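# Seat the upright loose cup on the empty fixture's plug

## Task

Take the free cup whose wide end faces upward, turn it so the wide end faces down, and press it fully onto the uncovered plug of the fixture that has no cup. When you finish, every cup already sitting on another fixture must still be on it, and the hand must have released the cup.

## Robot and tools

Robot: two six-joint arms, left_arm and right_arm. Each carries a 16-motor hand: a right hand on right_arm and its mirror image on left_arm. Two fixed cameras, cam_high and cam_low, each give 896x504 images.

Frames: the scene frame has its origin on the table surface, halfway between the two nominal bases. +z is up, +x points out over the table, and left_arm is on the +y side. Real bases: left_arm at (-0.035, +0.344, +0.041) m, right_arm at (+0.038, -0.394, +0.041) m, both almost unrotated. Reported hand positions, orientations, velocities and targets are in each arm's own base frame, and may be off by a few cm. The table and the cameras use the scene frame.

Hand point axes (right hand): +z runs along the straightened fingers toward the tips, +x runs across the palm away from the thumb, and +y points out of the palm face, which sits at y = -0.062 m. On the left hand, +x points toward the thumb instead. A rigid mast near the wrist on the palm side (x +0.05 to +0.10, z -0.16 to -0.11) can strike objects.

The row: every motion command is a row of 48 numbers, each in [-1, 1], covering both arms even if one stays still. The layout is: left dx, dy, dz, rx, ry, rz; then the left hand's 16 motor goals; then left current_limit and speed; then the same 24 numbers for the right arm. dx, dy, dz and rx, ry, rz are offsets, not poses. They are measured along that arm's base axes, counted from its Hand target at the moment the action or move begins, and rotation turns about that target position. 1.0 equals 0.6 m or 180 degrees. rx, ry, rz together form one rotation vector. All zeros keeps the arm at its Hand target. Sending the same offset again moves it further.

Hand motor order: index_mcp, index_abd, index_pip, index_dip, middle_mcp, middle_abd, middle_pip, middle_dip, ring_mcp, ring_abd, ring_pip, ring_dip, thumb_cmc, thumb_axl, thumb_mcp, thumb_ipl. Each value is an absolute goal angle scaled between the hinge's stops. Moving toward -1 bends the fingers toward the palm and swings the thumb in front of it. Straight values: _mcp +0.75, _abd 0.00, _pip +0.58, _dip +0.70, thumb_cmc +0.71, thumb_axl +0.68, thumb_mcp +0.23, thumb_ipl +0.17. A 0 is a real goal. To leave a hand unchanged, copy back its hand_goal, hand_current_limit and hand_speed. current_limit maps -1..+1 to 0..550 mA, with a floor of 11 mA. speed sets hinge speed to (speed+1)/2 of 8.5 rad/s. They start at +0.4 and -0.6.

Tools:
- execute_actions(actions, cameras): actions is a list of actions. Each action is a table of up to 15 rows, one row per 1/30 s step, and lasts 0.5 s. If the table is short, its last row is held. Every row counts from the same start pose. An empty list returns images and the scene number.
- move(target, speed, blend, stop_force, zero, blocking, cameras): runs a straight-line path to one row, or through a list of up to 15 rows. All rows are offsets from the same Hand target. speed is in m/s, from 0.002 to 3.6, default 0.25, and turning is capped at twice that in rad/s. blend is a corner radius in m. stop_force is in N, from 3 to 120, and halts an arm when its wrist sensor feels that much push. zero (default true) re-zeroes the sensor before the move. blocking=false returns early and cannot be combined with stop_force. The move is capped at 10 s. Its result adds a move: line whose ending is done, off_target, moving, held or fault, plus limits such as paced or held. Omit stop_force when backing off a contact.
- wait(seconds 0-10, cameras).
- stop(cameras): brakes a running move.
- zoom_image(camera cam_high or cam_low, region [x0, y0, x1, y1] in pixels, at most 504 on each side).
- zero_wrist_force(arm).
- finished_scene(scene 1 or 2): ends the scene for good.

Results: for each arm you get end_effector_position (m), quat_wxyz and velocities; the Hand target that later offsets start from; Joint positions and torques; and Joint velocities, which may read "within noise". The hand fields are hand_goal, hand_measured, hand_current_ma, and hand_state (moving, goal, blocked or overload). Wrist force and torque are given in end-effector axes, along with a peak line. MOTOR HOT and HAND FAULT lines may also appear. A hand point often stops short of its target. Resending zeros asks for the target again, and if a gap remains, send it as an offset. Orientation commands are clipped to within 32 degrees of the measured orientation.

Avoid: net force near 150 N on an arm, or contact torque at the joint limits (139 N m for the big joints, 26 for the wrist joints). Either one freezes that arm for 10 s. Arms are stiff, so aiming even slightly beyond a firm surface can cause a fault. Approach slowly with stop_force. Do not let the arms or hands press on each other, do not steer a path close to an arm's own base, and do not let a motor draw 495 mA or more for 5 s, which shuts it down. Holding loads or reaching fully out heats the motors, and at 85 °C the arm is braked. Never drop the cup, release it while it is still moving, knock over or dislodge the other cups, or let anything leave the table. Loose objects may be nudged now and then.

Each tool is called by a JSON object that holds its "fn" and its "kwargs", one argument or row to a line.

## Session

{"fn": "execute_actions", "kwargs": {
  "actions": []
}}

{"fn": "zoom_image", "kwargs": {
  "camera": "cam_high",
  "region": [290, 110, 610, 310]
}}

{"fn": "zoom_image", "kwargs": {
  "camera": "cam_low",
  "region": [260, 170, 580, 350]
}}

Scene clock: 0.00 s.
left_arm: end_effector_position=(+0.1755, +0.5980, +0.2718) hand_goal=(+0.754, +0.000, +0.576, +0.696, +0.754, +0.000, +0.576, +0.696, +0.754, +0.000, +0.576, +0.696, +0.714, +0.678, +0.226, +0.168) hand_measured=(+0.754, +0.000, +0.576, +0.696, +0.754, +0.000, +0.576, +0.696, +0.754, +0.000, +0.576, +0.696, +0.714, +0.678, +0.226, +0.168) hand_current_ma=(+0, +0, +0, +0, +0, +0, +0, +0, +0, +0, +0, +0, +0, +0, +0, +0) hand_state=(goal, goal, goal, goal, goal, goal, goal, goal, goal, goal, goal, goal, goal, goal, goal, goal) hand_current_limit=0.40 hand_speed=-0.60 end_effector_quat_wxyz=(+0.207, +0.172, +0.784, +0.560) | right_arm: end_effector_position=(+0.8702, -0.1259, +0.1296) hand_goal=(+0.754, +0.000, +0.576, +0.696, +0.754, +0.000, +0.576, +0.696, +0.754, +0.000, +0.576, +0.696, +0.714, +0.678, +0.226, +0.168) hand_measured=(+0.754, +0.000, +0.576, +0.696, +0.754, +0.000, +0.576, +0.696, +0.754, +0.000, +0.576, +0.696, +0.714, +0.678, +0.226, +0.168) hand_current_ma=(+0, +0, +0, +0, +0, +0, +0, +0, +0, +0, +0, +0, +0, +0, +0, +0) hand_state=(goal, goal, goal, goal, goal, goal, goal, goal, goal, goal, goal, goal, goal, goal, goal, goal) hand_current_limit=0.40 hand_speed=-0.60 end_effector_quat_wxyz=(+0.145, +0.851, -0.254, +0.435)
Joint positions: left_arm=[4.876 -2.05 -2.339 0.864 0.876 0.115] | right_arm=[-0.115 -0.565 1.068 -2.965 -1.969 1.843]
Joint velocities: within noise
Joint torques (N m): no reading
Wrist force (N): no reading
Wrist torque (N m): no reading
Wrist force, peak (N): no reading
Hand target: left_arm +0.1755, +0.5980, +0.2718; +0.207, +0.172, +0.784, +0.560 | right_arm +0.8702, -0.1259, +0.1296; +0.145, +0.851, -0.254, +0.435

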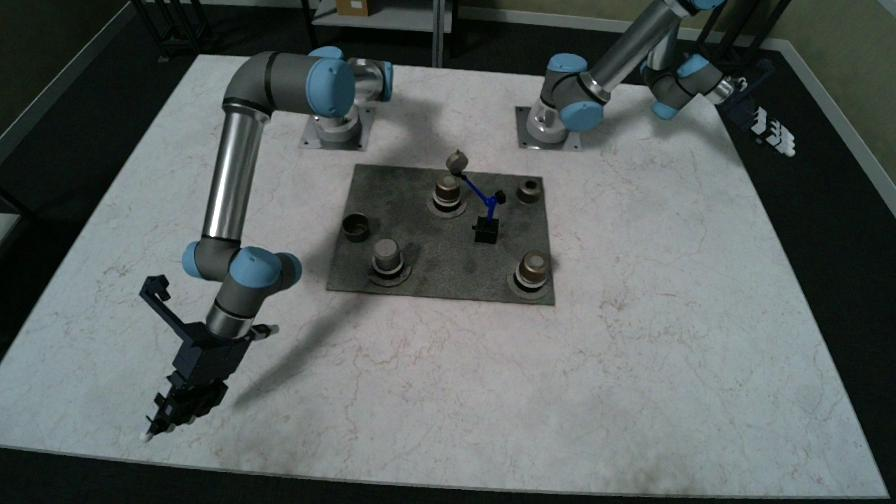

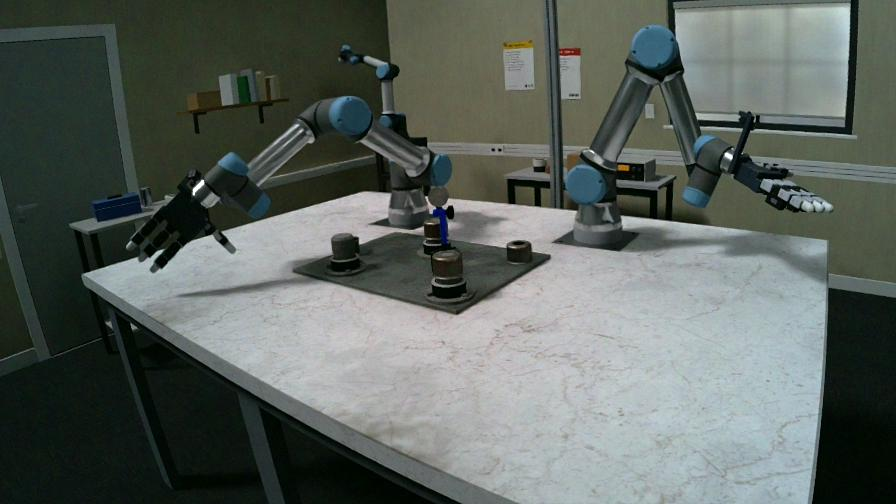

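Scaled by 1.575 from the camera's 896x504 image, which has a finer 1280x720 frame.

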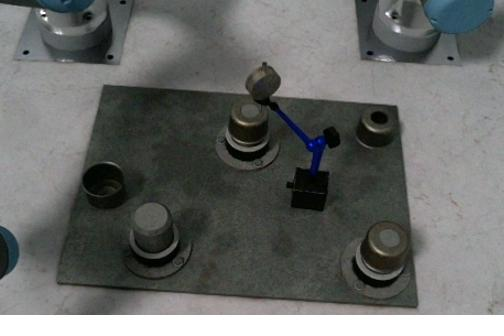

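Scaled by 1.575 from the camera's 896x504 image, which has a finer 1280x720 frame.

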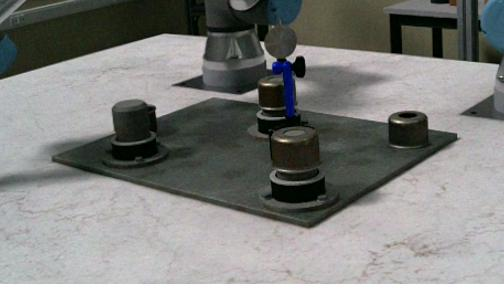

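{"fn": "zoom_image", "kwargs": {
  "camera": "cam_high",
  "region": [325, 200, 425, 300]
}}

{"fn": "zoom_image", "kwargs": {
  "camera": "cam_low",
  "region": [310, 210, 390, 290]
}}

Scaled by 5.040 from the camera's 896x504 image, which has a finer 1280x720 frame.

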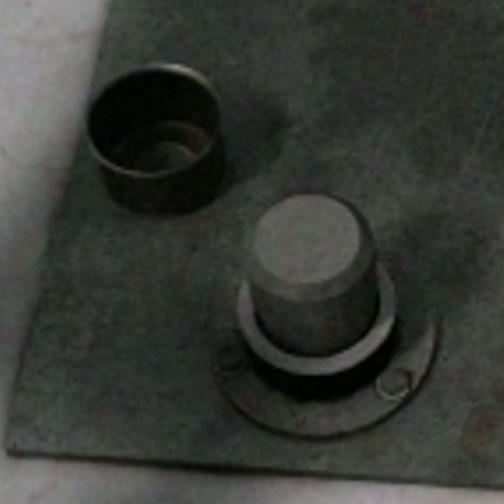

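Scaled by 6.300 from the camera's 896x504 image, which has a finer 1280x720 frame.

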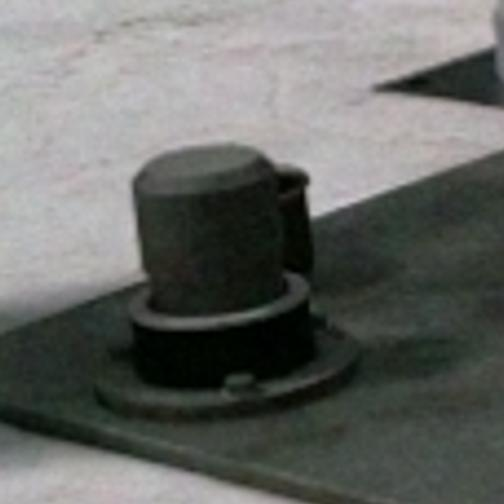

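{"fn": "move", "kwargs": {
  "target": [
    [0,0,0,0,0,0,0.754,0,0.576,0.696,0.754,0,0.576,0.696,0.754,0,0.576,0.696,0.714,0.678,0.226,0.168,0.4,-0.6,-0.367,0.2098,0.334,0.2065,0.175,0.1649,0.904,0,-0.285,0.087,0.904,0,-0.285,0.087,1.0,0,0.576,0.696,-0.671,0.678,0.112,-0.157,0.4,-0.7],
    [0,0,0,0,0,0,0.754,0,0.576,0.696,0.754,0,0.576,0.696,0.754,0,0.576,0.696,0.714,0.678,0.226,0.168,0.4,-0.6,-0.617,0.4682,0.2173,0.413,0.35,0.3298,0.904,0,-0.285,0.087,0.904,0,-0.285,0.087,1.0,0,0.576,0.696,-0.671,0.678,0.112,-0.157,0.4,-0.7],
    [0,0,0,0,0,0,0.754,0,0.576,0.696,0.754,0,0.576,0.696,0.754,0,0.576,0.696,0.714,0.678,0.226,0.168,0.4,-0.6,-0.6315,0.4723,0.0007,0.413,0.35,0.3298,0.904,0,-0.285,0.087,0.904,0,-0.285,0.087,1.0,0,0.576,0.696,-0.671,0.678,0.112,-0.157,0.4,-0.7]
  ],
  "speed": [0.35,0.35,0.2],
  "blend": [0.04,0.03,0],
  "cameras": ["all"]
}}

{"fn": "zoom_image", "kwargs": {
  "camera": "cam_high",
  "region": [315, 160, 435, 280]
}}

{"fn": "zoom_image", "kwargs": {
  "camera": "cam_low",
  "region": [290, 170, 400, 280]
}}

Scene clock: 64.20 s.
left_arm: end_effector_position=(+0.1755, +0.5980, +0.2718) hand_goal=(+0.754, +0.000, +0.576, +0.696, +0.754, +0.000, +0.576, +0.696, +0.754, +0.000, +0.576, +0.696, +0.714, +0.678, +0.226, +0.168) hand_measured=(+0.760, +0.000, +0.576, +0.696, +0.760, +0.000, +0.576, +0.696, +0.760, +0.000, +0.576, +0.696, +0.720, +0.678, +0.226, +0.168) hand_current_ma=(+34, +0, +4, +0, +32, +0, +4, +0, +34, +0, +4, +0, +35, -4, -1, -2) hand_state=(goal, goal, goal, goal, goal, goal, goal, goal, goal, goal, goal, goal, goal, goal, goal, goal) hand_current_limit=0.40 hand_speed=-0.60 end_effector_quat_wxyz=(+0.207, +0.172, +0.784, +0.560) | right_arm: end_effector_position=(+0.4913, +0.1575, +0.1301) hand_goal=(+0.904, +0.000, -0.284, +0.088, +0.904, +0.000, -0.284, +0.088, +1.000, +0.000, +0.576, +0.696, -0.670, +0.678, +0.112, -0.156) hand_measured=(+0.898, +0.000, -0.282, +0.090, +0.898, +0.000, -0.282, +0.092, +0.992, +0.000, +0.576, +0.696, -0.670, +0.678, +0.112, -0.154) hand_current_ma=(-2, +0, +0, +1, -2, +0, +0, +1, -3, +0, +0, +0, +0, +0, +0, +0) hand_state=(goal, goal, goal, goal, goal, goal, goal, goal, goal, goal, goal, goal, goal, goal, goal, goal) hand_current_limit=0.40 hand_speed=-0.70 end_effector_quat_wxyz=(-0.459, +0.855, +0.063, -0.233)
Joint positions: left_arm=[4.876 -2.05 -2.339 0.864 0.876 0.115] | right_arm=[-0.151 -1.1 1.535 -1.128 -0.825 0.91]
Joint torques (N m): left_arm=[1.14 29.37 7.05 2.23 -0.35 0.12] | right_arm=[5.18 -46.7 -9.7 -2.68 1.67 -0.99]
Wrist force (N): left_arm=[0.4 0.0 0.0] | right_arm=[-1.4 -1.5 -0.1]
Wrist torque (N m): left_arm=[-0.01 -0.05 0.04] | right_arm=[-0.19 0.26 -0.08]
Wrist force, peak (N): left_arm=[0.3 0.8 0.2] | right_arm=[-1.4 -2.9 0.2]
Hand target: left_arm +0.1755, +0.5980, +0.2718; +0.207, +0.172, +0.784, +0.560 | right_arm +0.4913, +0.1574, +0.1300; -0.459, +0.855, +0.063, -0.233
Off the commanded pose: left_arm 0.000 m, 0 deg | right_arm 0.000 m, 0 deg.
move: done

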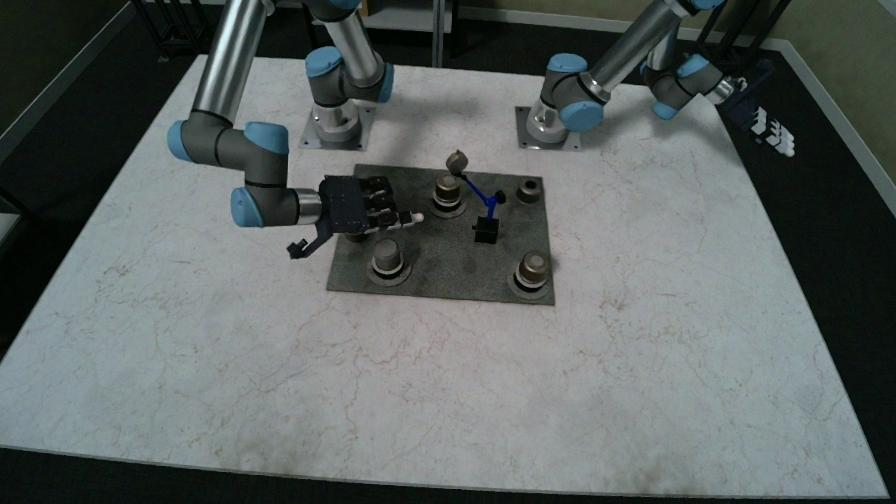

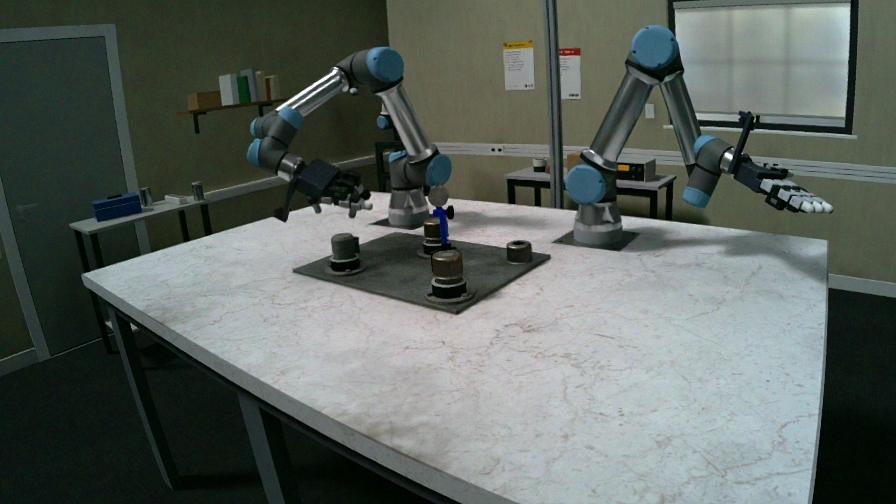

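Scaled by 4.200 from the camera's 896x504 image, which has a finer 1280x720 frame.

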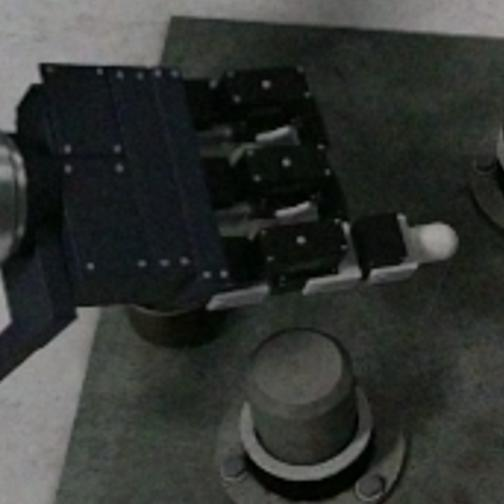

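Scaled by 4.582 from the camera's 896x504 image, which has a finer 1280x720 frame.

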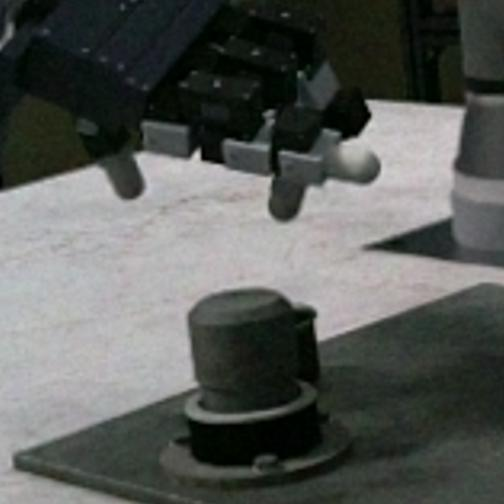

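{"fn": "move", "kwargs": {
  "target": [0,0,0,0,0,0,0.754,0,0.576,0.696,0.754,0,0.576,0.696,0.754,0,0.576,0.696,0.714,0.678,0.226,0.168,0.4,-0.6,-0.0643,-0.0233,-0.1883,0,0,0,0.904,0,-0.285,0.087,0.904,0,-0.285,0.087,1.0,0,0.576,0.696,-0.671,0.678,0.112,-0.157,0.4,-0.7],
  "speed": 0.05,
  "stop_force": 5,
  "cameras": ["all"]
}}

{"fn": "zoom_image", "kwargs": {
  "camera": "cam_high",
  "region": [315, 180, 415, 280]
}}

{"fn": "zoom_image", "kwargs": {
  "camera": "cam_low",
  "region": [300, 190, 390, 280]
}}

Scene clock: 73.97 s.
left_arm: end_effector_position=(+0.1755, +0.5980, +0.2718) hand_goal=(+0.754, +0.000, +0.576, +0.696, +0.754, +0.000, +0.576, +0.696, +0.754, +0.000, +0.576, +0.696, +0.714, +0.678, +0.226, +0.168) hand_measured=(+0.760, +0.000, +0.576, +0.696, +0.760, +0.000, +0.576, +0.696, +0.760, +0.000, +0.576, +0.696, +0.720, +0.678, +0.226, +0.168) hand_current_ma=(+34, +0, +4, +0, +32, +0, +4, +0, +34, +0, +4, +0, +35, -4, -1, -2) hand_state=(goal, goal, goal, goal, goal, goal, goal, goal, goal, goal, goal, goal, goal, goal, goal, goal) hand_current_limit=0.40 hand_speed=-0.60 end_effector_quat_wxyz=(+0.207, +0.172, +0.784, +0.560) | right_arm: end_effector_position=(+0.4631, +0.1472, +0.0476) hand_goal=(+0.904, +0.000, -0.284, +0.088, +0.904, +0.000, -0.284, +0.088, +1.000, +0.000, +0.576, +0.696, -0.670, +0.678, +0.112, -0.156) hand_measured=(+0.898, +0.000, -0.282, +0.090, +0.898, +0.000, -0.282, +0.092, +1.000, +0.010, +0.570, +0.696, -0.670, +0.678, +0.112, -0.154) hand_current_ma=(-2, +0, +0, +1, -2, +0, +0, +1, +0, +4, -2, +0, +0, +0, +0, +0) hand_state=(goal, goal, goal, goal, goal, goal, goal, goal, goal, goal, goal, goal, goal, goal, goal, goal) hand_current_limit=0.40 hand_speed=-0.70 end_effector_quat_wxyz=(-0.459, +0.855, +0.063, -0.233)
Joint positions: left_arm=[4.876 -2.05 -2.339 0.864 0.876 0.115] | right_arm=[-0.176 -1.057 1.711 -1.332 -0.844 0.889]
Joint torques (N m): left_arm=[-0.35 30.38 7.48 2.45 -0.36 0.13] | right_arm=[6.8 -53.85 -8.21 -3.17 2.52 -1.33]
Wrist force (N): left_arm=[0.2 0.0 -0.2] | right_arm=[-2.4 -2.3 0.3]
Wrist torque (N m): left_arm=[0.03 -0.03 0.02] | right_arm=[-0.16 0.19 -0.18]
Wrist force, peak (N): left_arm=[0.9 0.0 0.3] | right_arm=[-12.8 -31.4 -14.3]
Hand target: left_arm +0.1755, +0.5980, +0.2718; +0.207, +0.172, +0.784, +0.560 | right_arm +0.4631, +0.1472, +0.0476; -0.459, +0.855, +0.063, -0.233 (not the last commanded pose)
Off the commanded pose: left_arm 0.000 m, 0 deg | right_arm 0.032 m, 0 deg.
move: contact (right_arm)

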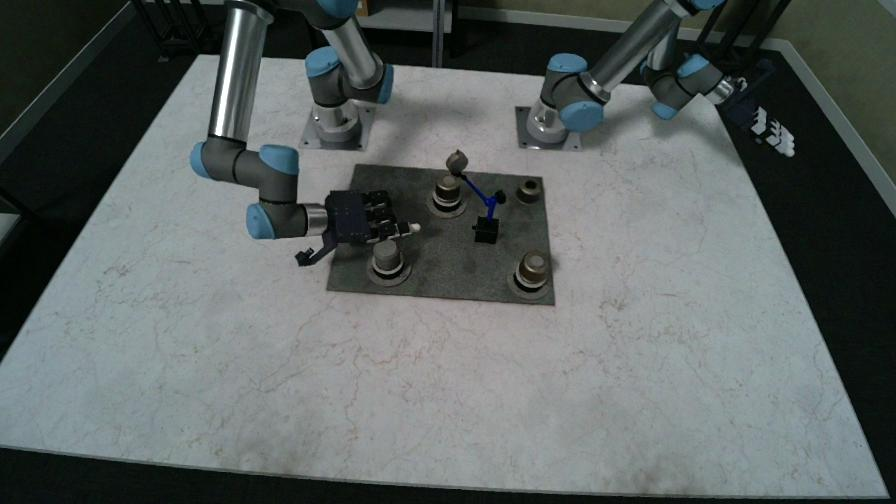

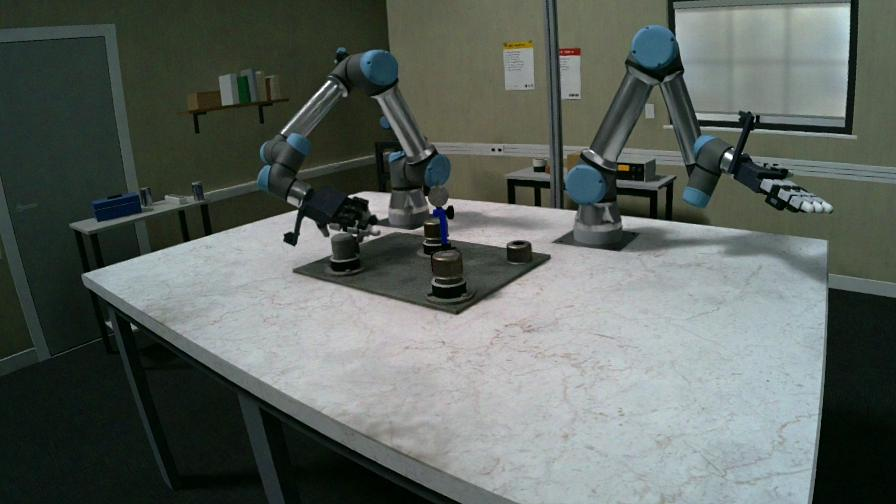

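Scaled by 5.040 from the camera's 896x504 image, which has a finer 1280x720 frame.

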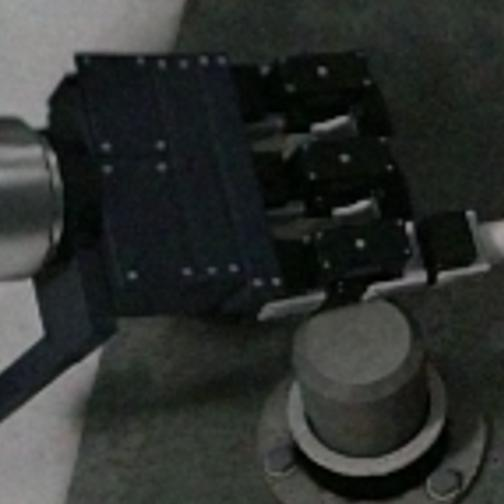

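Scaled by 5.600 from the camera's 896x504 image, which has a finer 1280x720 frame.

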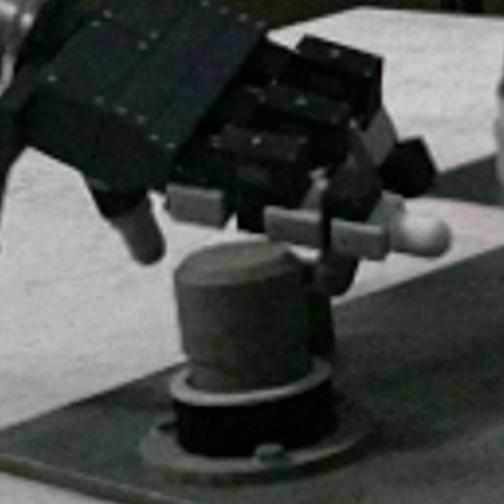

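{"fn": "move", "kwargs": {
  "target": [
    [0,0,0,0,0,0,0.754,0,0.576,0.696,0.754,0,0.576,0.696,0.754,0,0.576,0.696,0.714,0.678,0.226,0.168,0.4,-0.6,0.047,0.0172,0.25,0,0,0,0.904,0,-0.285,0.087,0.904,0,-0.285,0.087,1.0,0,0.576,0.696,-0.671,0.678,0.112,-0.157,0.4,-0.7],
    [0,0,0,0,0,0,0.754,0,0.576,0.696,0.754,0,0.576,0.696,0.754,0,0.576,0.696,0.714,0.678,0.226,0.168,0.4,-0.6,0.0397,-0.057,0.254,0,0,-0.3333,0.904,0,-0.285,0.087,0.904,0,-0.285,0.087,1.0,0,0.576,0.696,-0.671,0.678,0.112,-0.157,0.4,-0.7],
    [0,0,0,0,0,0,0.754,0,0.576,0.696,0.754,0,0.576,0.696,0.754,0,0.576,0.696,0.714,0.678,0.226,0.168,0.4,-0.6,0.0397,-0.057,0.1373,0,0,-0.3333,0.904,0,-0.285,0.087,0.904,0,-0.285,0.087,1.0,0,0.576,0.696,-0.671,0.678,0.112,-0.157,0.4,-0.7]
  ],
  "speed": [0.15,0.3,0.15],
  "blend": [0.02,0.02,0],
  "cameras": ["all"]
}}

{"fn": "zoom_image", "kwargs": {
  "camera": "cam_high",
  "region": [315, 180, 415, 280]
}}

{"fn": "zoom_image", "kwargs": {
  "camera": "cam_low",
  "region": [300, 190, 390, 280]
}}

Scene clock: 106.37 s.
left_arm: end_effector_position=(+0.1755, +0.5980, +0.2718) hand_goal=(+0.754, +0.000, +0.576, +0.696, +0.754, +0.000, +0.576, +0.696, +0.754, +0.000, +0.576, +0.696, +0.714, +0.678, +0.226, +0.168) hand_measured=(+0.760, +0.000, +0.576, +0.696, +0.760, +0.000, +0.576, +0.696, +0.760, +0.000, +0.576, +0.696, +0.720, +0.678, +0.226, +0.168) hand_current_ma=(+34, +0, +4, +0, +32, +0, +4, +0, +34, +0, +4, +0, +35, -4, -1, -2) hand_state=(goal, goal, goal, goal, goal, goal, goal, goal, goal, goal, goal, goal, goal, goal, goal, goal) hand_current_limit=0.40 hand_speed=-0.60 end_effector_quat_wxyz=(+0.207, +0.172, +0.784, +0.560) | right_arm: end_effector_position=(+0.4869, +0.1131, +0.1300) hand_goal=(+0.904, +0.000, -0.284, +0.088, +0.904, +0.000, -0.284, +0.088, +1.000, +0.000, +0.576, +0.696, -0.670, +0.678, +0.112, -0.156) hand_measured=(+0.898, +0.000, -0.282, +0.090, +0.898, +0.000, -0.282, +0.092, +0.992, +0.002, +0.570, +0.696, -0.670, +0.678, +0.112, -0.154) hand_current_ma=(-2, +0, +0, +1, -2, +0, +0, +1, -3, +0, -2, +0, +0, +0, +0, +0) hand_state=(goal, goal, goal, goal, goal, goal, goal, goal, goal, goal, goal, goal, goal, goal, goal, goal) hand_current_limit=0.40 hand_speed=-0.70 end_effector_quat_wxyz=(-0.514, +0.772, -0.373, +0.027)
Joint positions: left_arm=[4.876 -2.05 -2.339 0.864 0.876 0.115] | right_arm=[-0.433 -1.386 2.234 -2.552 -0.493 2.118]
Joint torques (N m): left_arm=[0.16 30.41 7.96 2.38 -0.3 0.1] | right_arm=[1.57 -20.78 -19.84 -3.75 0.03 -1.61]
Wrist force (N): left_arm=[-0.2 0.3 -0.2] | right_arm=[-0.9 -0.9 0.3]
Wrist torque (N m): left_arm=[0.06 0.03 -0.03] | right_arm=[-0.16 0.22 -0.02]
Wrist force, peak (N): left_arm=[0.4 0.6 0.4] | right_arm=[-2.7 -3.3 -0.1]
Hand target: left_arm +0.1755, +0.5980, +0.2718; +0.207, +0.172, +0.784, +0.560 | right_arm +0.4869, +0.1130, +0.1299; -0.514, +0.772, -0.373, +0.027
Off the commanded pose: left_arm 0.000 m, 0 deg | right_arm 0.000 m, 0 deg.
move: done

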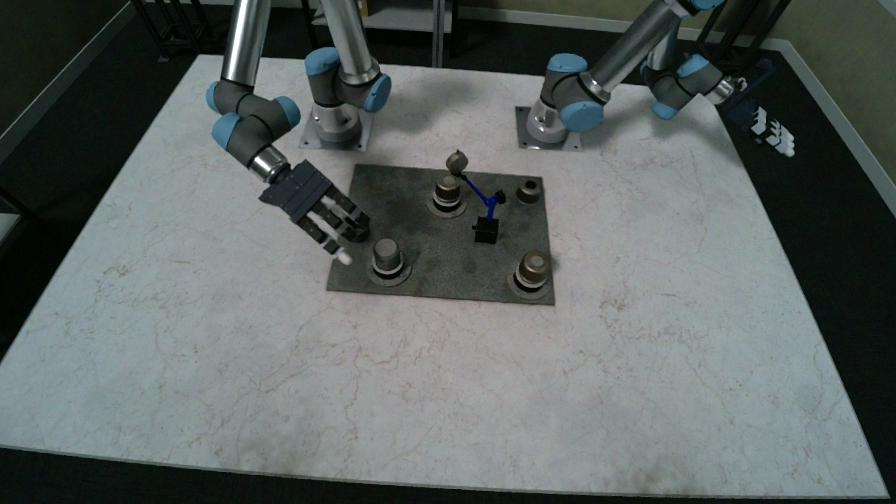

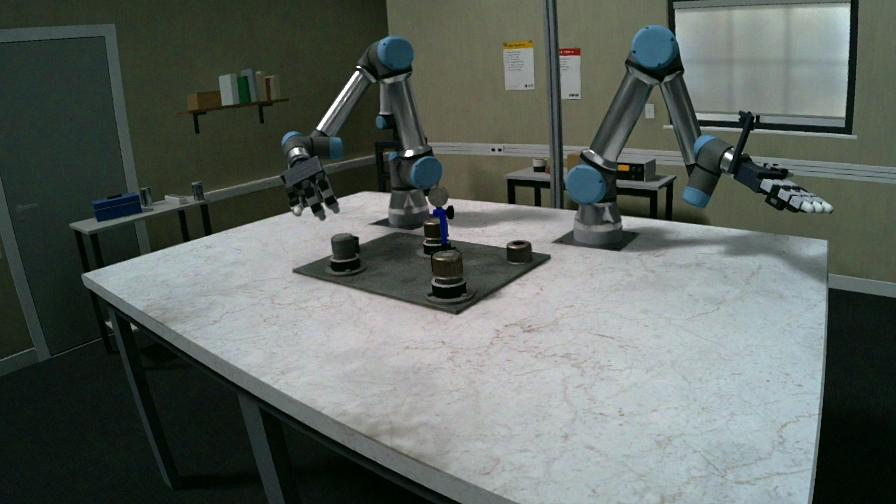

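Scaled by 5.040 from the camera's 896x504 image, which has a finer 1280x720 frame.

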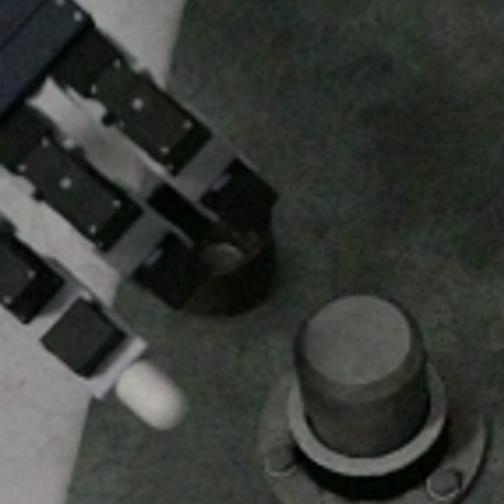

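Scaled by 5.600 from the camera's 896x504 image, which has a finer 1280x720 frame.

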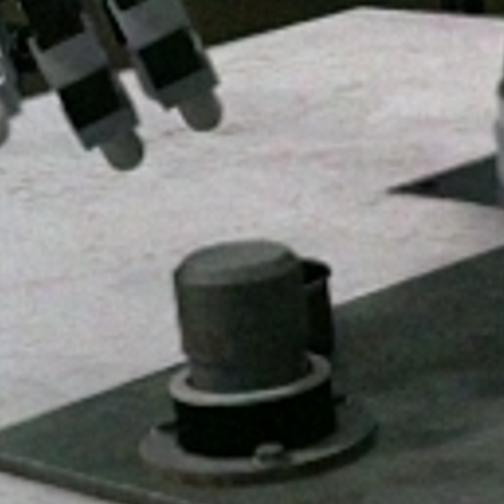

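{"fn": "move", "kwargs": {
  "target": [
    [0,0,0,0,0,0,0.754,0,0.576,0.696,0.754,0,0.576,0.696,0.754,0,0.576,0.696,0.714,0.678,0.226,0.168,0.4,-0.6,-0.0523,0.044,-0.1883,0,0,0,0.904,0,-0.285,0.087,0.904,0,-0.285,0.087,1.0,0,0.576,0.696,-0.671,0.678,0.112,-0.157,0.4,-0.7]
  ],
  "speed": 0.05,
  "stop_force": 5,
  "cameras": ["all"]
}}

Scene clock: 127.70 s.
left_arm: end_effector_position=(+0.1755, +0.5980, +0.2718) hand_goal=(+0.754, +0.000, +0.576, +0.696, +0.754, +0.000, +0.576, +0.696, +0.754, +0.000, +0.576, +0.696, +0.714, +0.678, +0.226, +0.168) hand_measured=(+0.760, +0.000, +0.576, +0.696, +0.760, +0.000, +0.576, +0.696, +0.760, +0.000, +0.576, +0.696, +0.720, +0.678, +0.226, +0.168) hand_current_ma=(+34, +0, +4, +0, +32, +0, +4, +0, +34, +0, +4, +0, +35, -4, -1, -2) hand_state=(goal, goal, goal, goal, goal, goal, goal, goal, goal, goal, goal, goal, goal, goal, goal, goal) hand_current_limit=0.40 hand_speed=-0.60 end_effector_quat_wxyz=(+0.207, +0.172, +0.784, +0.560) | right_arm: end_effector_position=(+0.4556, +0.1394, +0.0169) hand_goal=(+0.904, +0.000, -0.284, +0.088, +0.904, +0.000, -0.284, +0.088, +1.000, +0.000, +0.576, +0.696, -0.670, +0.678, +0.112, -0.156) hand_measured=(+0.898, +0.000, -0.282, +0.090, +0.898, +0.000, -0.282, +0.092, +0.992, +0.002, +0.570, +0.696, -0.670, +0.678, +0.112, -0.154) hand_current_ma=(-2, +0, +0, +1, -2, +0, +0, +1, -3, +0, -2, +0, +0, +0, +0, +0) hand_state=(goal, goal, goal, goal, goal, goal, goal, goal, goal, goal, goal, goal, goal, goal, goal, goal) hand_current_limit=0.40 hand_speed=-0.70 end_effector_quat_wxyz=(-0.514, +0.772, -0.373, +0.027)
Joint positions: left_arm=[4.876 -2.05 -2.339 0.864 0.876 0.115] | right_arm=[-0.406 -1.111 2.387 -3.029 -0.497 2.175]
Joint torques (N m): left_arm=[0.4 30.65 6.74 2.4 -0.47 -0.05] | right_arm=[-6.84 -42.99 -18.35 -4.29 1.21 -1.82]
Wrist force (N): left_arm=[0.5 0.6 0.2] | right_arm=[-1.1 -1.2 0.3]
Wrist torque (N m): left_arm=[0.05 -0.06 0.04] | right_arm=[-0.17 0.23 -0.06]
Wrist force, peak (N): left_arm=[0.8 0.0 -0.3] | right_arm=[-1.3 -1.4 0.4]
Hand target: left_arm +0.1755, +0.5980, +0.2718; +0.207, +0.172, +0.784, +0.560 | right_arm +0.4556, +0.1394, +0.0170; -0.514, +0.772, -0.373, +0.027
Off the commanded pose: left_arm 0.000 m, 0 deg | right_arm 0.000 m, 0 deg.
move: done

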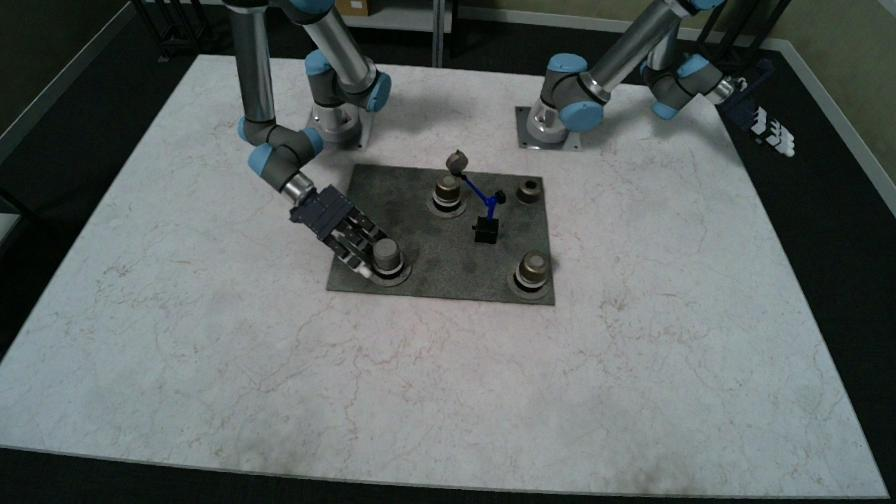

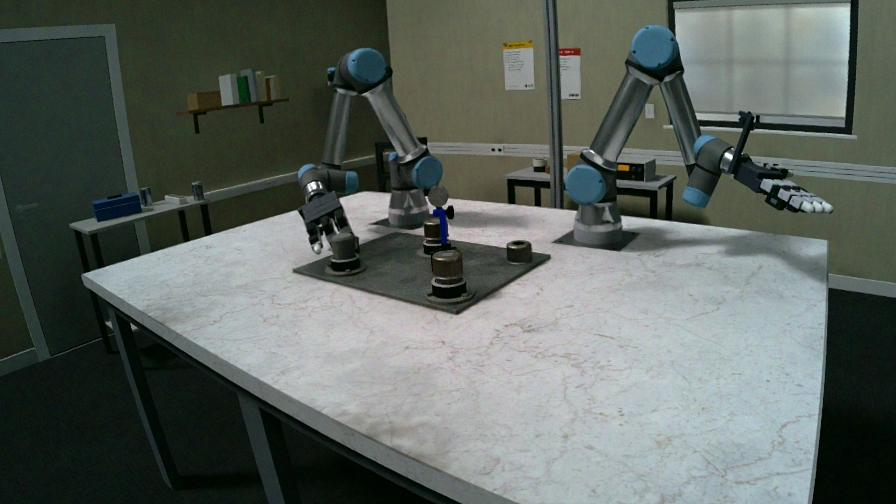

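{"fn": "zoom_image", "kwargs": {
  "camera": "cam_high",
  "region": [310, 190, 430, 300]
}}

{"fn": "zoom_image", "kwargs": {
  "camera": "cam_low",
  "region": [280, 170, 390, 290]
}}

Scaled by 4.200 from the camera's 896x504 image, which has a finer 1280x720 frame.

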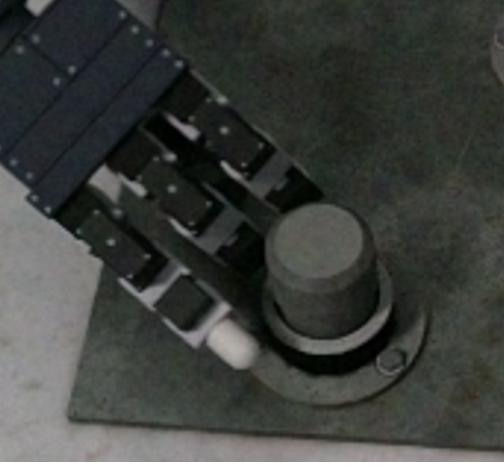

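Scaled by 4.200 from the camera's 896x504 image, which has a finer 1280x720 frame.

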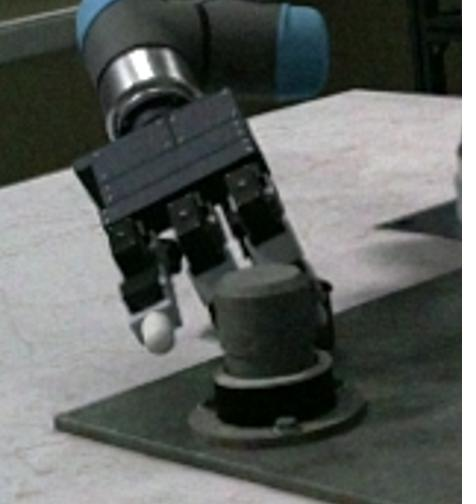

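{"fn": "move", "kwargs": {
  "target": [
    [0,0,0,0,0,0,0.754,0,0.576,0.696,0.754,0,0.576,0.696,0.754,0,0.576,0.696,0.714,0.678,0.226,0.168,0.4,-0.6,0,0,0,0,0,0,0.589,0,-0.328,-0.058,0.589,0,-0.328,-0.058,1.0,0,0.576,0.696,-0.671,0.678,-0.169,-0.157,0.2,-0.85]
  ],
  "speed": 0.05
}}

{"fn": "move", "kwargs": {
  "target": [
    [0,0,0,0,0,0,0.754,0,0.576,0.696,0.754,0,0.576,0.696,0.754,0,0.576,0.696,0.714,0.678,0.226,0.168,0.4,-0.6,0,0,0,0,0,0,0.589,0,-0.328,-0.058,0.589,0,-0.328,-0.058,1.0,0,0.576,0.696,-0.671,0.678,-0.169,-0.157,0.5,-0.85]
  ],
  "speed": 0.05,
  "cameras": ["cam_high","cam_low"]
}}

Scene clock: 133.60 s.
left_arm: end_effector_position=(+0.1755, +0.5980, +0.2718) hand_goal=(+0.754, +0.000, +0.576, +0.696, +0.754, +0.000, +0.576, +0.696, +0.754, +0.000, +0.576, +0.696, +0.714, +0.678, +0.226, +0.168) hand_measured=(+0.760, +0.000, +0.576, +0.696, +0.760, +0.000, +0.576, +0.696, +0.760, +0.000, +0.576, +0.696, +0.720, +0.678, +0.226, +0.168) hand_current_ma=(+34, +0, +4, +0, +32, +0, +4, +0, +34, +0, +4, +0, +35, -4, -1, -2) hand_state=(goal, goal, goal, goal, goal, goal, goal, goal, goal, goal, goal, goal, goal, goal, goal, goal) hand_current_limit=0.40 hand_speed=-0.60 end_effector_quat_wxyz=(+0.207, +0.172, +0.784, +0.560) | right_arm: end_effector_position=(+0.4556, +0.1394, +0.0170) hand_goal=(+0.590, +0.000, -0.328, -0.058, +0.590, +0.000, -0.328, -0.058, +1.000, +0.000, +0.576, +0.696, -0.670, +0.678, -0.168, -0.156) hand_measured=(+0.710, +0.000, -0.274, -0.040, +0.704, +0.000, -0.310, -0.056, +0.992, +0.002, +0.570, +0.696, -0.668, +0.680, -0.004, -0.126) hand_current_ma=(+330, +0, +78, +12, +299, +0, +14, +0, -3, +0, -2, +0, +1, +0, +330, +47) hand_state=(moving, goal, blocked, goal, blocked, goal, goal, goal, goal, goal, goal, goal, goal, goal, blocked, blocked) hand_current_limit=0.20 hand_speed=-0.85 end_effector_quat_wxyz=(-0.514, +0.772, -0.373, +0.027)
Joint positions: left_arm=[4.876 -2.05 -2.339 0.864 0.876 0.115] | right_arm=[-0.406 -1.111 2.387 -3.029 -0.497 2.175]
Joint torques (N m): left_arm=[-0.43 30.31 6 2.32 -0.46 -0.11] | right_arm=[-6.13 -37.33 -14.82 -3.9 1.61 -1.45]
Wrist force (N): left_arm=[0.1 0.3 0.0] | right_arm=[-2.4 -7.2 -0.4]
Wrist torque (N m): left_arm=[0.04 0.00 0.00] | right_arm=[-0.32 0.27 -0.12]
Wrist force, peak (N): left_arm=[0.5 0.6 0.3] | right_arm=[-2.2 -7.7 -0.7]
Hand target: left_arm +0.1755, +0.5980, +0.2718; +0.207, +0.172, +0.784, +0.560 | right_arm +0.4556, +0.1394, +0.0170; -0.514, +0.772, -0.373, +0.027
Off the commanded pose: left_arm 0.000 m, 0 deg | right_arm 0.000 m, 0 deg.
move: done

Scene clock: 134.10 s.
left_arm: end_effector_position=(+0.1755, +0.5980, +0.2718) hand_goal=(+0.754, +0.000, +0.576, +0.696, +0.754, +0.000, +0.576, +0.696, +0.754, +0.000, +0.576, +0.696, +0.714, +0.678, +0.226, +0.168) hand_measured=(+0.760, +0.000, +0.576, +0.696, +0.760, +0.000, +0.576, +0.696, +0.760, +0.000, +0.576, +0.696, +0.720, +0.678, +0.226, +0.168) hand_current_ma=(+34, +0, +4, +0, +32, +0, +4, +0, +34, +0, +4, +0, +35, -4, -1, -2) hand_state=(goal, goal, goal, goal, goal, goal, goal, goal, goal, goal, goal, goal, goal, goal, goal, goal) hand_current_limit=0.40 hand_speed=-0.60 end_effector_quat_wxyz=(+0.207, +0.172, +0.784, +0.560) | right_arm: end_effector_position=(+0.4556, +0.1394, +0.0170) hand_goal=(+0.590, +0.000, -0.328, -0.058, +0.590, +0.000, -0.328, -0.058, +1.000, +0.000, +0.576, +0.696, -0.670, +0.678, -0.168, -0.156) hand_measured=(+0.710, +0.000, -0.274, -0.040, +0.704, +0.000, -0.310, -0.056, +0.992, +0.002, +0.570, +0.696, -0.668, +0.680, -0.004, -0.126) hand_current_ma=(+329, +0, +78, +12, +298, +0, +14, +0, -3, +0, -2, +0, +1, +0, +412, +47) hand_state=(blocked, goal, blocked, goal, blocked, goal, goal, goal, goal, goal, goal, goal, goal, goal, blocked, blocked) hand_current_limit=0.50 hand_speed=-0.85 end_effector_quat_wxyz=(-0.514, +0.772, -0.373, +0.027)
Joint positions: left_arm=[4.876 -2.05 -2.339 0.864 0.876 0.115] | right_arm=[-0.406 -1.111 2.387 -3.029 -0.497 2.175]
Joint torques (N m): left_arm=[0.47 30.34 7.36 2.26 -0.54 -0.08] | right_arm=[-5.62 -35.5 -11.54 -3.48 0.13 -1.35]
Wrist force (N): left_arm=[0.1 0.6 0.1] | right_arm=[-2.3 -7.6 -0.4]
Wrist torque (N m): left_arm=[0.06 0.00 0.00] | right_arm=[-0.35 0.25 -0.11]
Wrist force, peak (N): left_arm=[0.5 0.4 -0.3] | right_arm=[-2.3 -7.6 -0.4]
Hand target: left_arm +0.1755, +0.5980, +0.2718; +0.207, +0.172, +0.784, +0.560 | right_arm +0.4556, +0.1394, +0.0170; -0.514, +0.772, -0.373, +0.027
Off the commanded pose: left_arm 0.000 m, 0 deg | right_arm 0.000 m, 0 deg.
move: done

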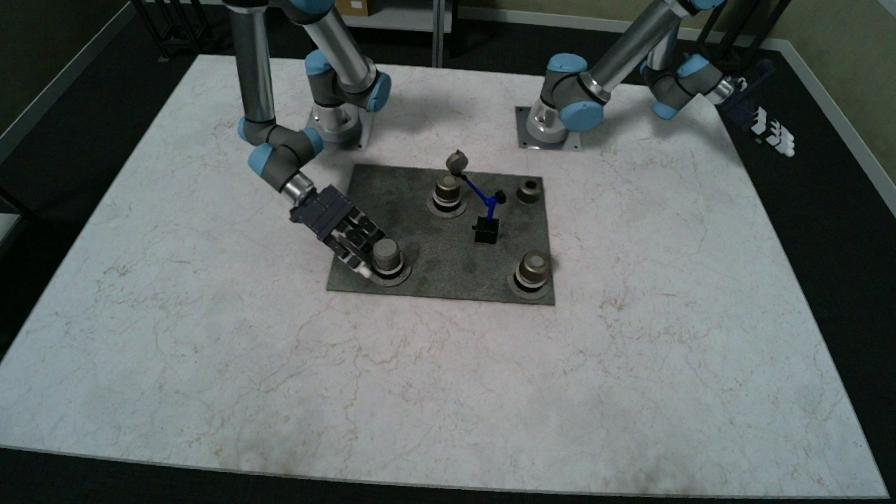

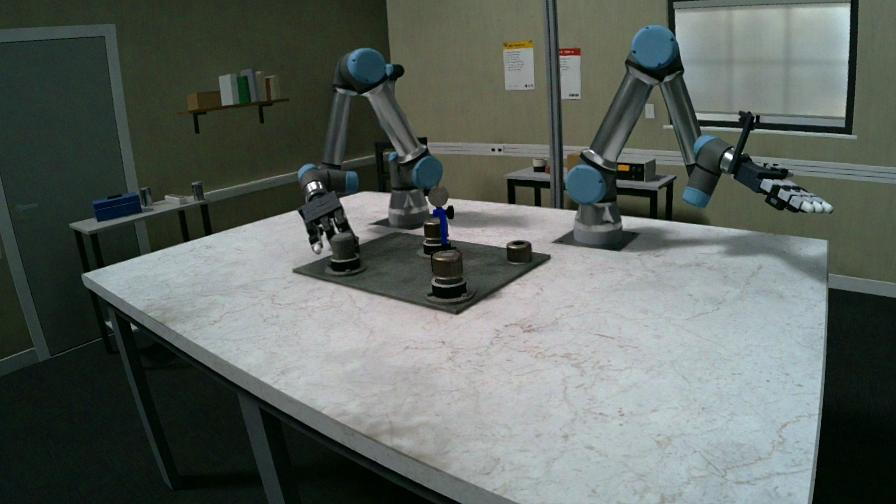

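{"fn": "move", "kwargs": {
  "target": [
    [0,0,0,0,0,0,0.754,0,0.576,0.696,0.754,0,0.576,0.696,0.754,0,0.576,0.696,0.714,0.678,0.226,0.168,0.4,-0.6,0,0,0.2,0,0,0,0.589,0,-0.328,-0.058,0.589,0,-0.328,-0.058,1.0,0,0.576,0.696,-0.671,0.678,-0.169,-0.157,0.5,-0.85],
    [0,0,0,0,0,0,0.754,0,0.576,0.696,0.754,0,0.576,0.696,0.754,0,0.576,0.696,0.714,0.678,0.226,0.168,0.4,-0.6,0,0,0.588,0,0,0,0.589,0,-0.328,-0.058,0.589,0,-0.328,-0.058,1.0,0,0.576,0.696,-0.671,0.678,-0.169,-0.157,0.5,-0.85]
  ],
  "speed": [0.08,0.2],
  "blend": [0.03,0],
  "cameras": ["cam_high","cam_low"]
}}

Scene clock: 141.00 s.
left_arm: end_effector_position=(+0.1755, +0.5980, +0.2718) hand_goal=(+0.754, +0.000, +0.576, +0.696, +0.754, +0.000, +0.576, +0.696, +0.754, +0.000, +0.576, +0.696, +0.714, +0.678, +0.226, +0.168) hand_measured=(+0.760, +0.000, +0.576, +0.696, +0.760, +0.000, +0.576, +0.696, +0.760, +0.000, +0.576, +0.696, +0.720, +0.678, +0.226, +0.168) hand_current_ma=(+34, +0, +4, +0, +32, +0, +4, +0, +34, +0, +4, +0, +35, -4, -1, -2) hand_state=(goal, goal, goal, goal, goal, goal, goal, goal, goal, goal, goal, goal, goal, goal, goal, goal) hand_current_limit=0.40 hand_speed=-0.60 end_effector_quat_wxyz=(+0.207, +0.172, +0.784, +0.560) | right_arm: end_effector_position=(+0.4556, +0.1394, +0.3697) hand_goal=(+0.590, +0.000, -0.328, -0.058, +0.590, +0.000, -0.328, -0.058, +1.000, +0.000, +0.576, +0.696, -0.670, +0.678, -0.168, -0.156) hand_measured=(+0.694, +0.000, -0.274, -0.040, +0.680, -0.002, -0.300, -0.046, +0.992, +0.002, +0.570, +0.696, -0.670, +0.680, -0.004, -0.108) hand_current_ma=(+254, +0, +79, +12, +206, +0, +27, +7, -3, +0, -2, +0, +0, +0, +413, +108) hand_state=(blocked, goal, blocked, goal, blocked, goal, blocked, goal, goal, goal, goal, goal, goal, goal, blocked, blocked) hand_current_limit=0.50 hand_speed=-0.85 end_effector_quat_wxyz=(-0.514, +0.772, -0.373, +0.027)
Joint positions: left_arm=[4.876 -2.05 -2.339 0.864 0.876 0.115] | right_arm=[-0.406 -1.773 1.922 -1.902 -0.497 2.175]
Joint torques (N m): left_arm=[0.25 29.17 7.1 2.34 -0.52 -0.15] | right_arm=[-3.5 -13.44 -34.19 -1.05 3.99 1.41]
Wrist force (N): left_arm=[0.2 0.3 0.1] | right_arm=[-0.3 0.9 1.4]
Wrist torque (N m): left_arm=[0.03 -0.02 0.01] | right_arm=[-0.14 0.20 0.05]
Wrist force, peak (N): left_arm=[0.7 0.3 -0.1] | right_arm=[-2.4 -7.6 -0.5]
Hand target: left_arm +0.1755, +0.5980, +0.2718; +0.207, +0.172, +0.784, +0.560 | right_arm +0.4556, +0.1394, +0.3698; -0.514, +0.772, -0.373, +0.027
Off the commanded pose: left_arm 0.000 m, 0 deg | right_arm 0.000 m, 0 deg.
move: done

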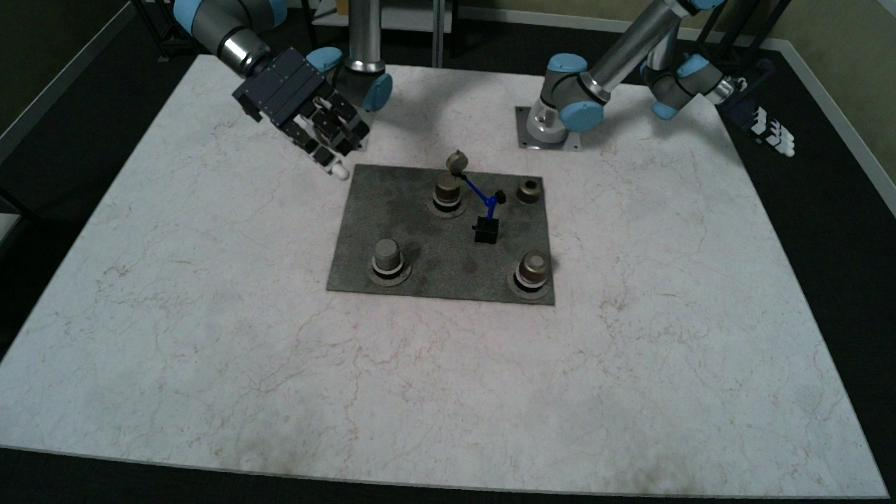

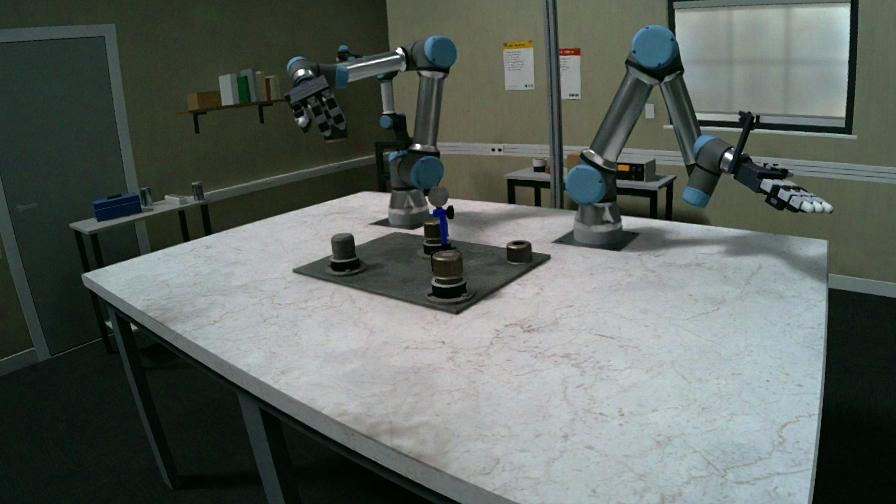

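{"fn": "move", "kwargs": {
  "target": [
    [0,0,0,0,0,0,0.754,0,0.576,0.696,0.754,0,0.576,0.696,0.754,0,0.576,0.696,0.714,0.678,0.226,0.168,0.4,-0.6,0.074,-0.149,0.083,-0.087,-0.239,0.087,0.589,0,-0.328,-0.058,0.589,0,-0.328,-0.058,1.0,0,0.576,0.696,-0.671,0.678,-0.169,-0.157,0.5,-0.85],
    [0,0,0,0,0,0,0.754,0,0.576,0.696,0.754,0,0.576,0.696,0.754,0,0.576,0.696,0.714,0.678,0.226,0.168,0.4,-0.6,-0.0077,-0.4107,-0.1663,-0.1739,-0.4778,0.1739,0.589,0,-0.328,-0.058,0.589,0,-0.328,-0.058,1.0,0,0.576,0.696,-0.671,0.678,-0.169,-0.157,0.5,-0.85],
    [0,0,0,0,0,0,0.754,0,0.576,0.696,0.754,0,0.576,0.696,0.754,0,0.576,0.696,0.714,0.678,0.226,0.168,0.4,-0.6,-0.0077,-0.4107,-0.5163,-0.1739,-0.4778,0.1739,0.589,0,-0.328,-0.058,0.589,0,-0.328,-0.058,1.0,0,0.576,0.696,-0.671,0.678,-0.169,-0.157,0.5,-0.85]
  ],
  "speed": [0.35,0.35,0.2],
  "blend": [0.04,0.04,0],
  "cameras": ["cam_high","cam_low"]
}}

Scene clock: 149.87 s.
left_arm: end_effector_position=(+0.1755, +0.5980, +0.2718) hand_goal=(+0.754, +0.000, +0.576, +0.696, +0.754, +0.000, +0.576, +0.696, +0.754, +0.000, +0.576, +0.696, +0.714, +0.678, +0.226, +0.168) hand_measured=(+0.760, +0.000, +0.576, +0.696, +0.760, +0.000, +0.576, +0.696, +0.760, +0.000, +0.576, +0.696, +0.720, +0.678, +0.226, +0.168) hand_current_ma=(+34, +0, +4, +0, +32, +0, +4, +0, +34, +0, +4, +0, +35, -4, -1, -2) hand_state=(goal, goal, goal, goal, goal, goal, goal, goal, goal, goal, goal, goal, goal, goal, goal, goal) hand_current_limit=0.40 hand_speed=-0.60 end_effector_quat_wxyz=(+0.207, +0.172, +0.784, +0.560) | right_arm: end_effector_position=(+0.4509, -0.1070, +0.0600) hand_goal=(+0.590, +0.000, -0.328, -0.058, +0.590, +0.000, -0.328, -0.058, +1.000, +0.000, +0.576, +0.696, -0.670, +0.678, -0.168, -0.156) hand_measured=(+0.692, +0.010, -0.274, -0.040, +0.648, -0.002, -0.298, -0.042, +0.992, +0.002, +0.572, +0.696, -0.644, +0.688, -0.004, -0.106) hand_current_ma=(+253, +4, +79, +12, +99, +0, +29, +10, -3, +0, -1, +0, +25, +6, +412, +116) hand_state=(blocked, goal, blocked, goal, blocked, goal, blocked, goal, goal, goal, goal, goal, blocked, goal, blocked, blocked) hand_current_limit=0.50 hand_speed=-0.85 end_effector_quat_wxyz=(-0.410, +0.709, +0.287, +0.497) end_effector_velocity=(+0.000, +0.000, -0.001) end_effector_angular_velocity=(-0.003, -0.001, +0.001)
Joint positions: left_arm=[4.876 -2.05 -2.339 0.864 0.876 0.115] | right_arm=[-1.105 -1.285 2.281 -1.29 -0.629 -1.026]
Joint velocities: left_arm=[within noise] | right_arm=[0.001 0.002 0 -0.005 -0.001 0.001]
Joint torques (N m): left_arm=[0.32 30.34 7.05 2.62 -0.44 -0.23] | right_arm=[2.15 -16.51 -13.97 -1.49 0.68 -1.63]
Wrist force (N): left_arm=[0.0 0.1 0.0] | right_arm=[-1.9 1.0 1.1]
Wrist torque (N m): left_arm=[0.02 0.01 -0.01] | right_arm=[-0.03 0.03 0.13]
Wrist force, peak (N): left_arm=[0.8 0.2 0.4] | right_arm=[-3.9 1.4 1.3]
Hand target: left_arm +0.1755, +0.5980, +0.2718; +0.207, +0.172, +0.784, +0.560 | right_arm +0.4509, -0.1070, +0.0600; -0.410, +0.709, +0.287, +0.497
Off the commanded pose: left_arm 0.000 m, 0 deg | right_arm 0.000 m, 0 deg.
move: done

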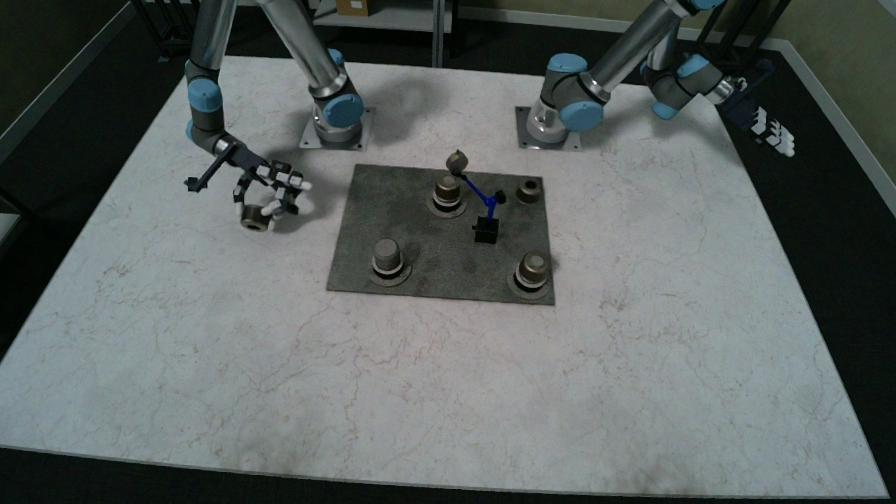

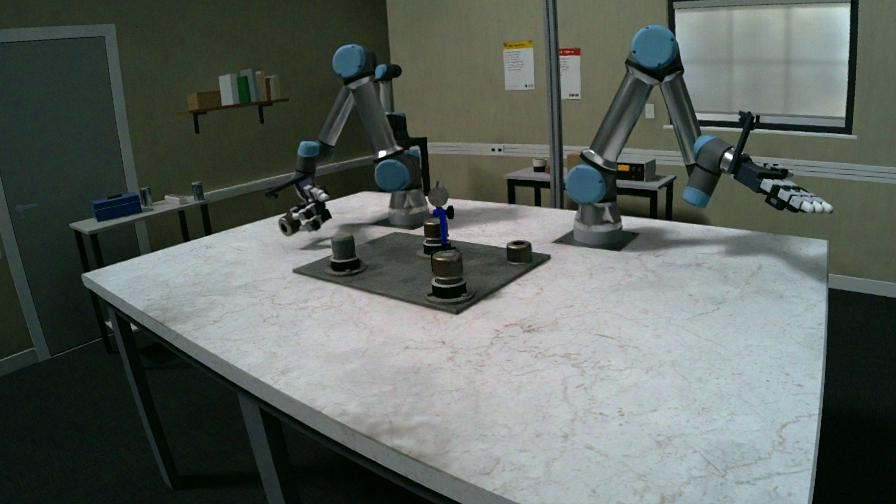

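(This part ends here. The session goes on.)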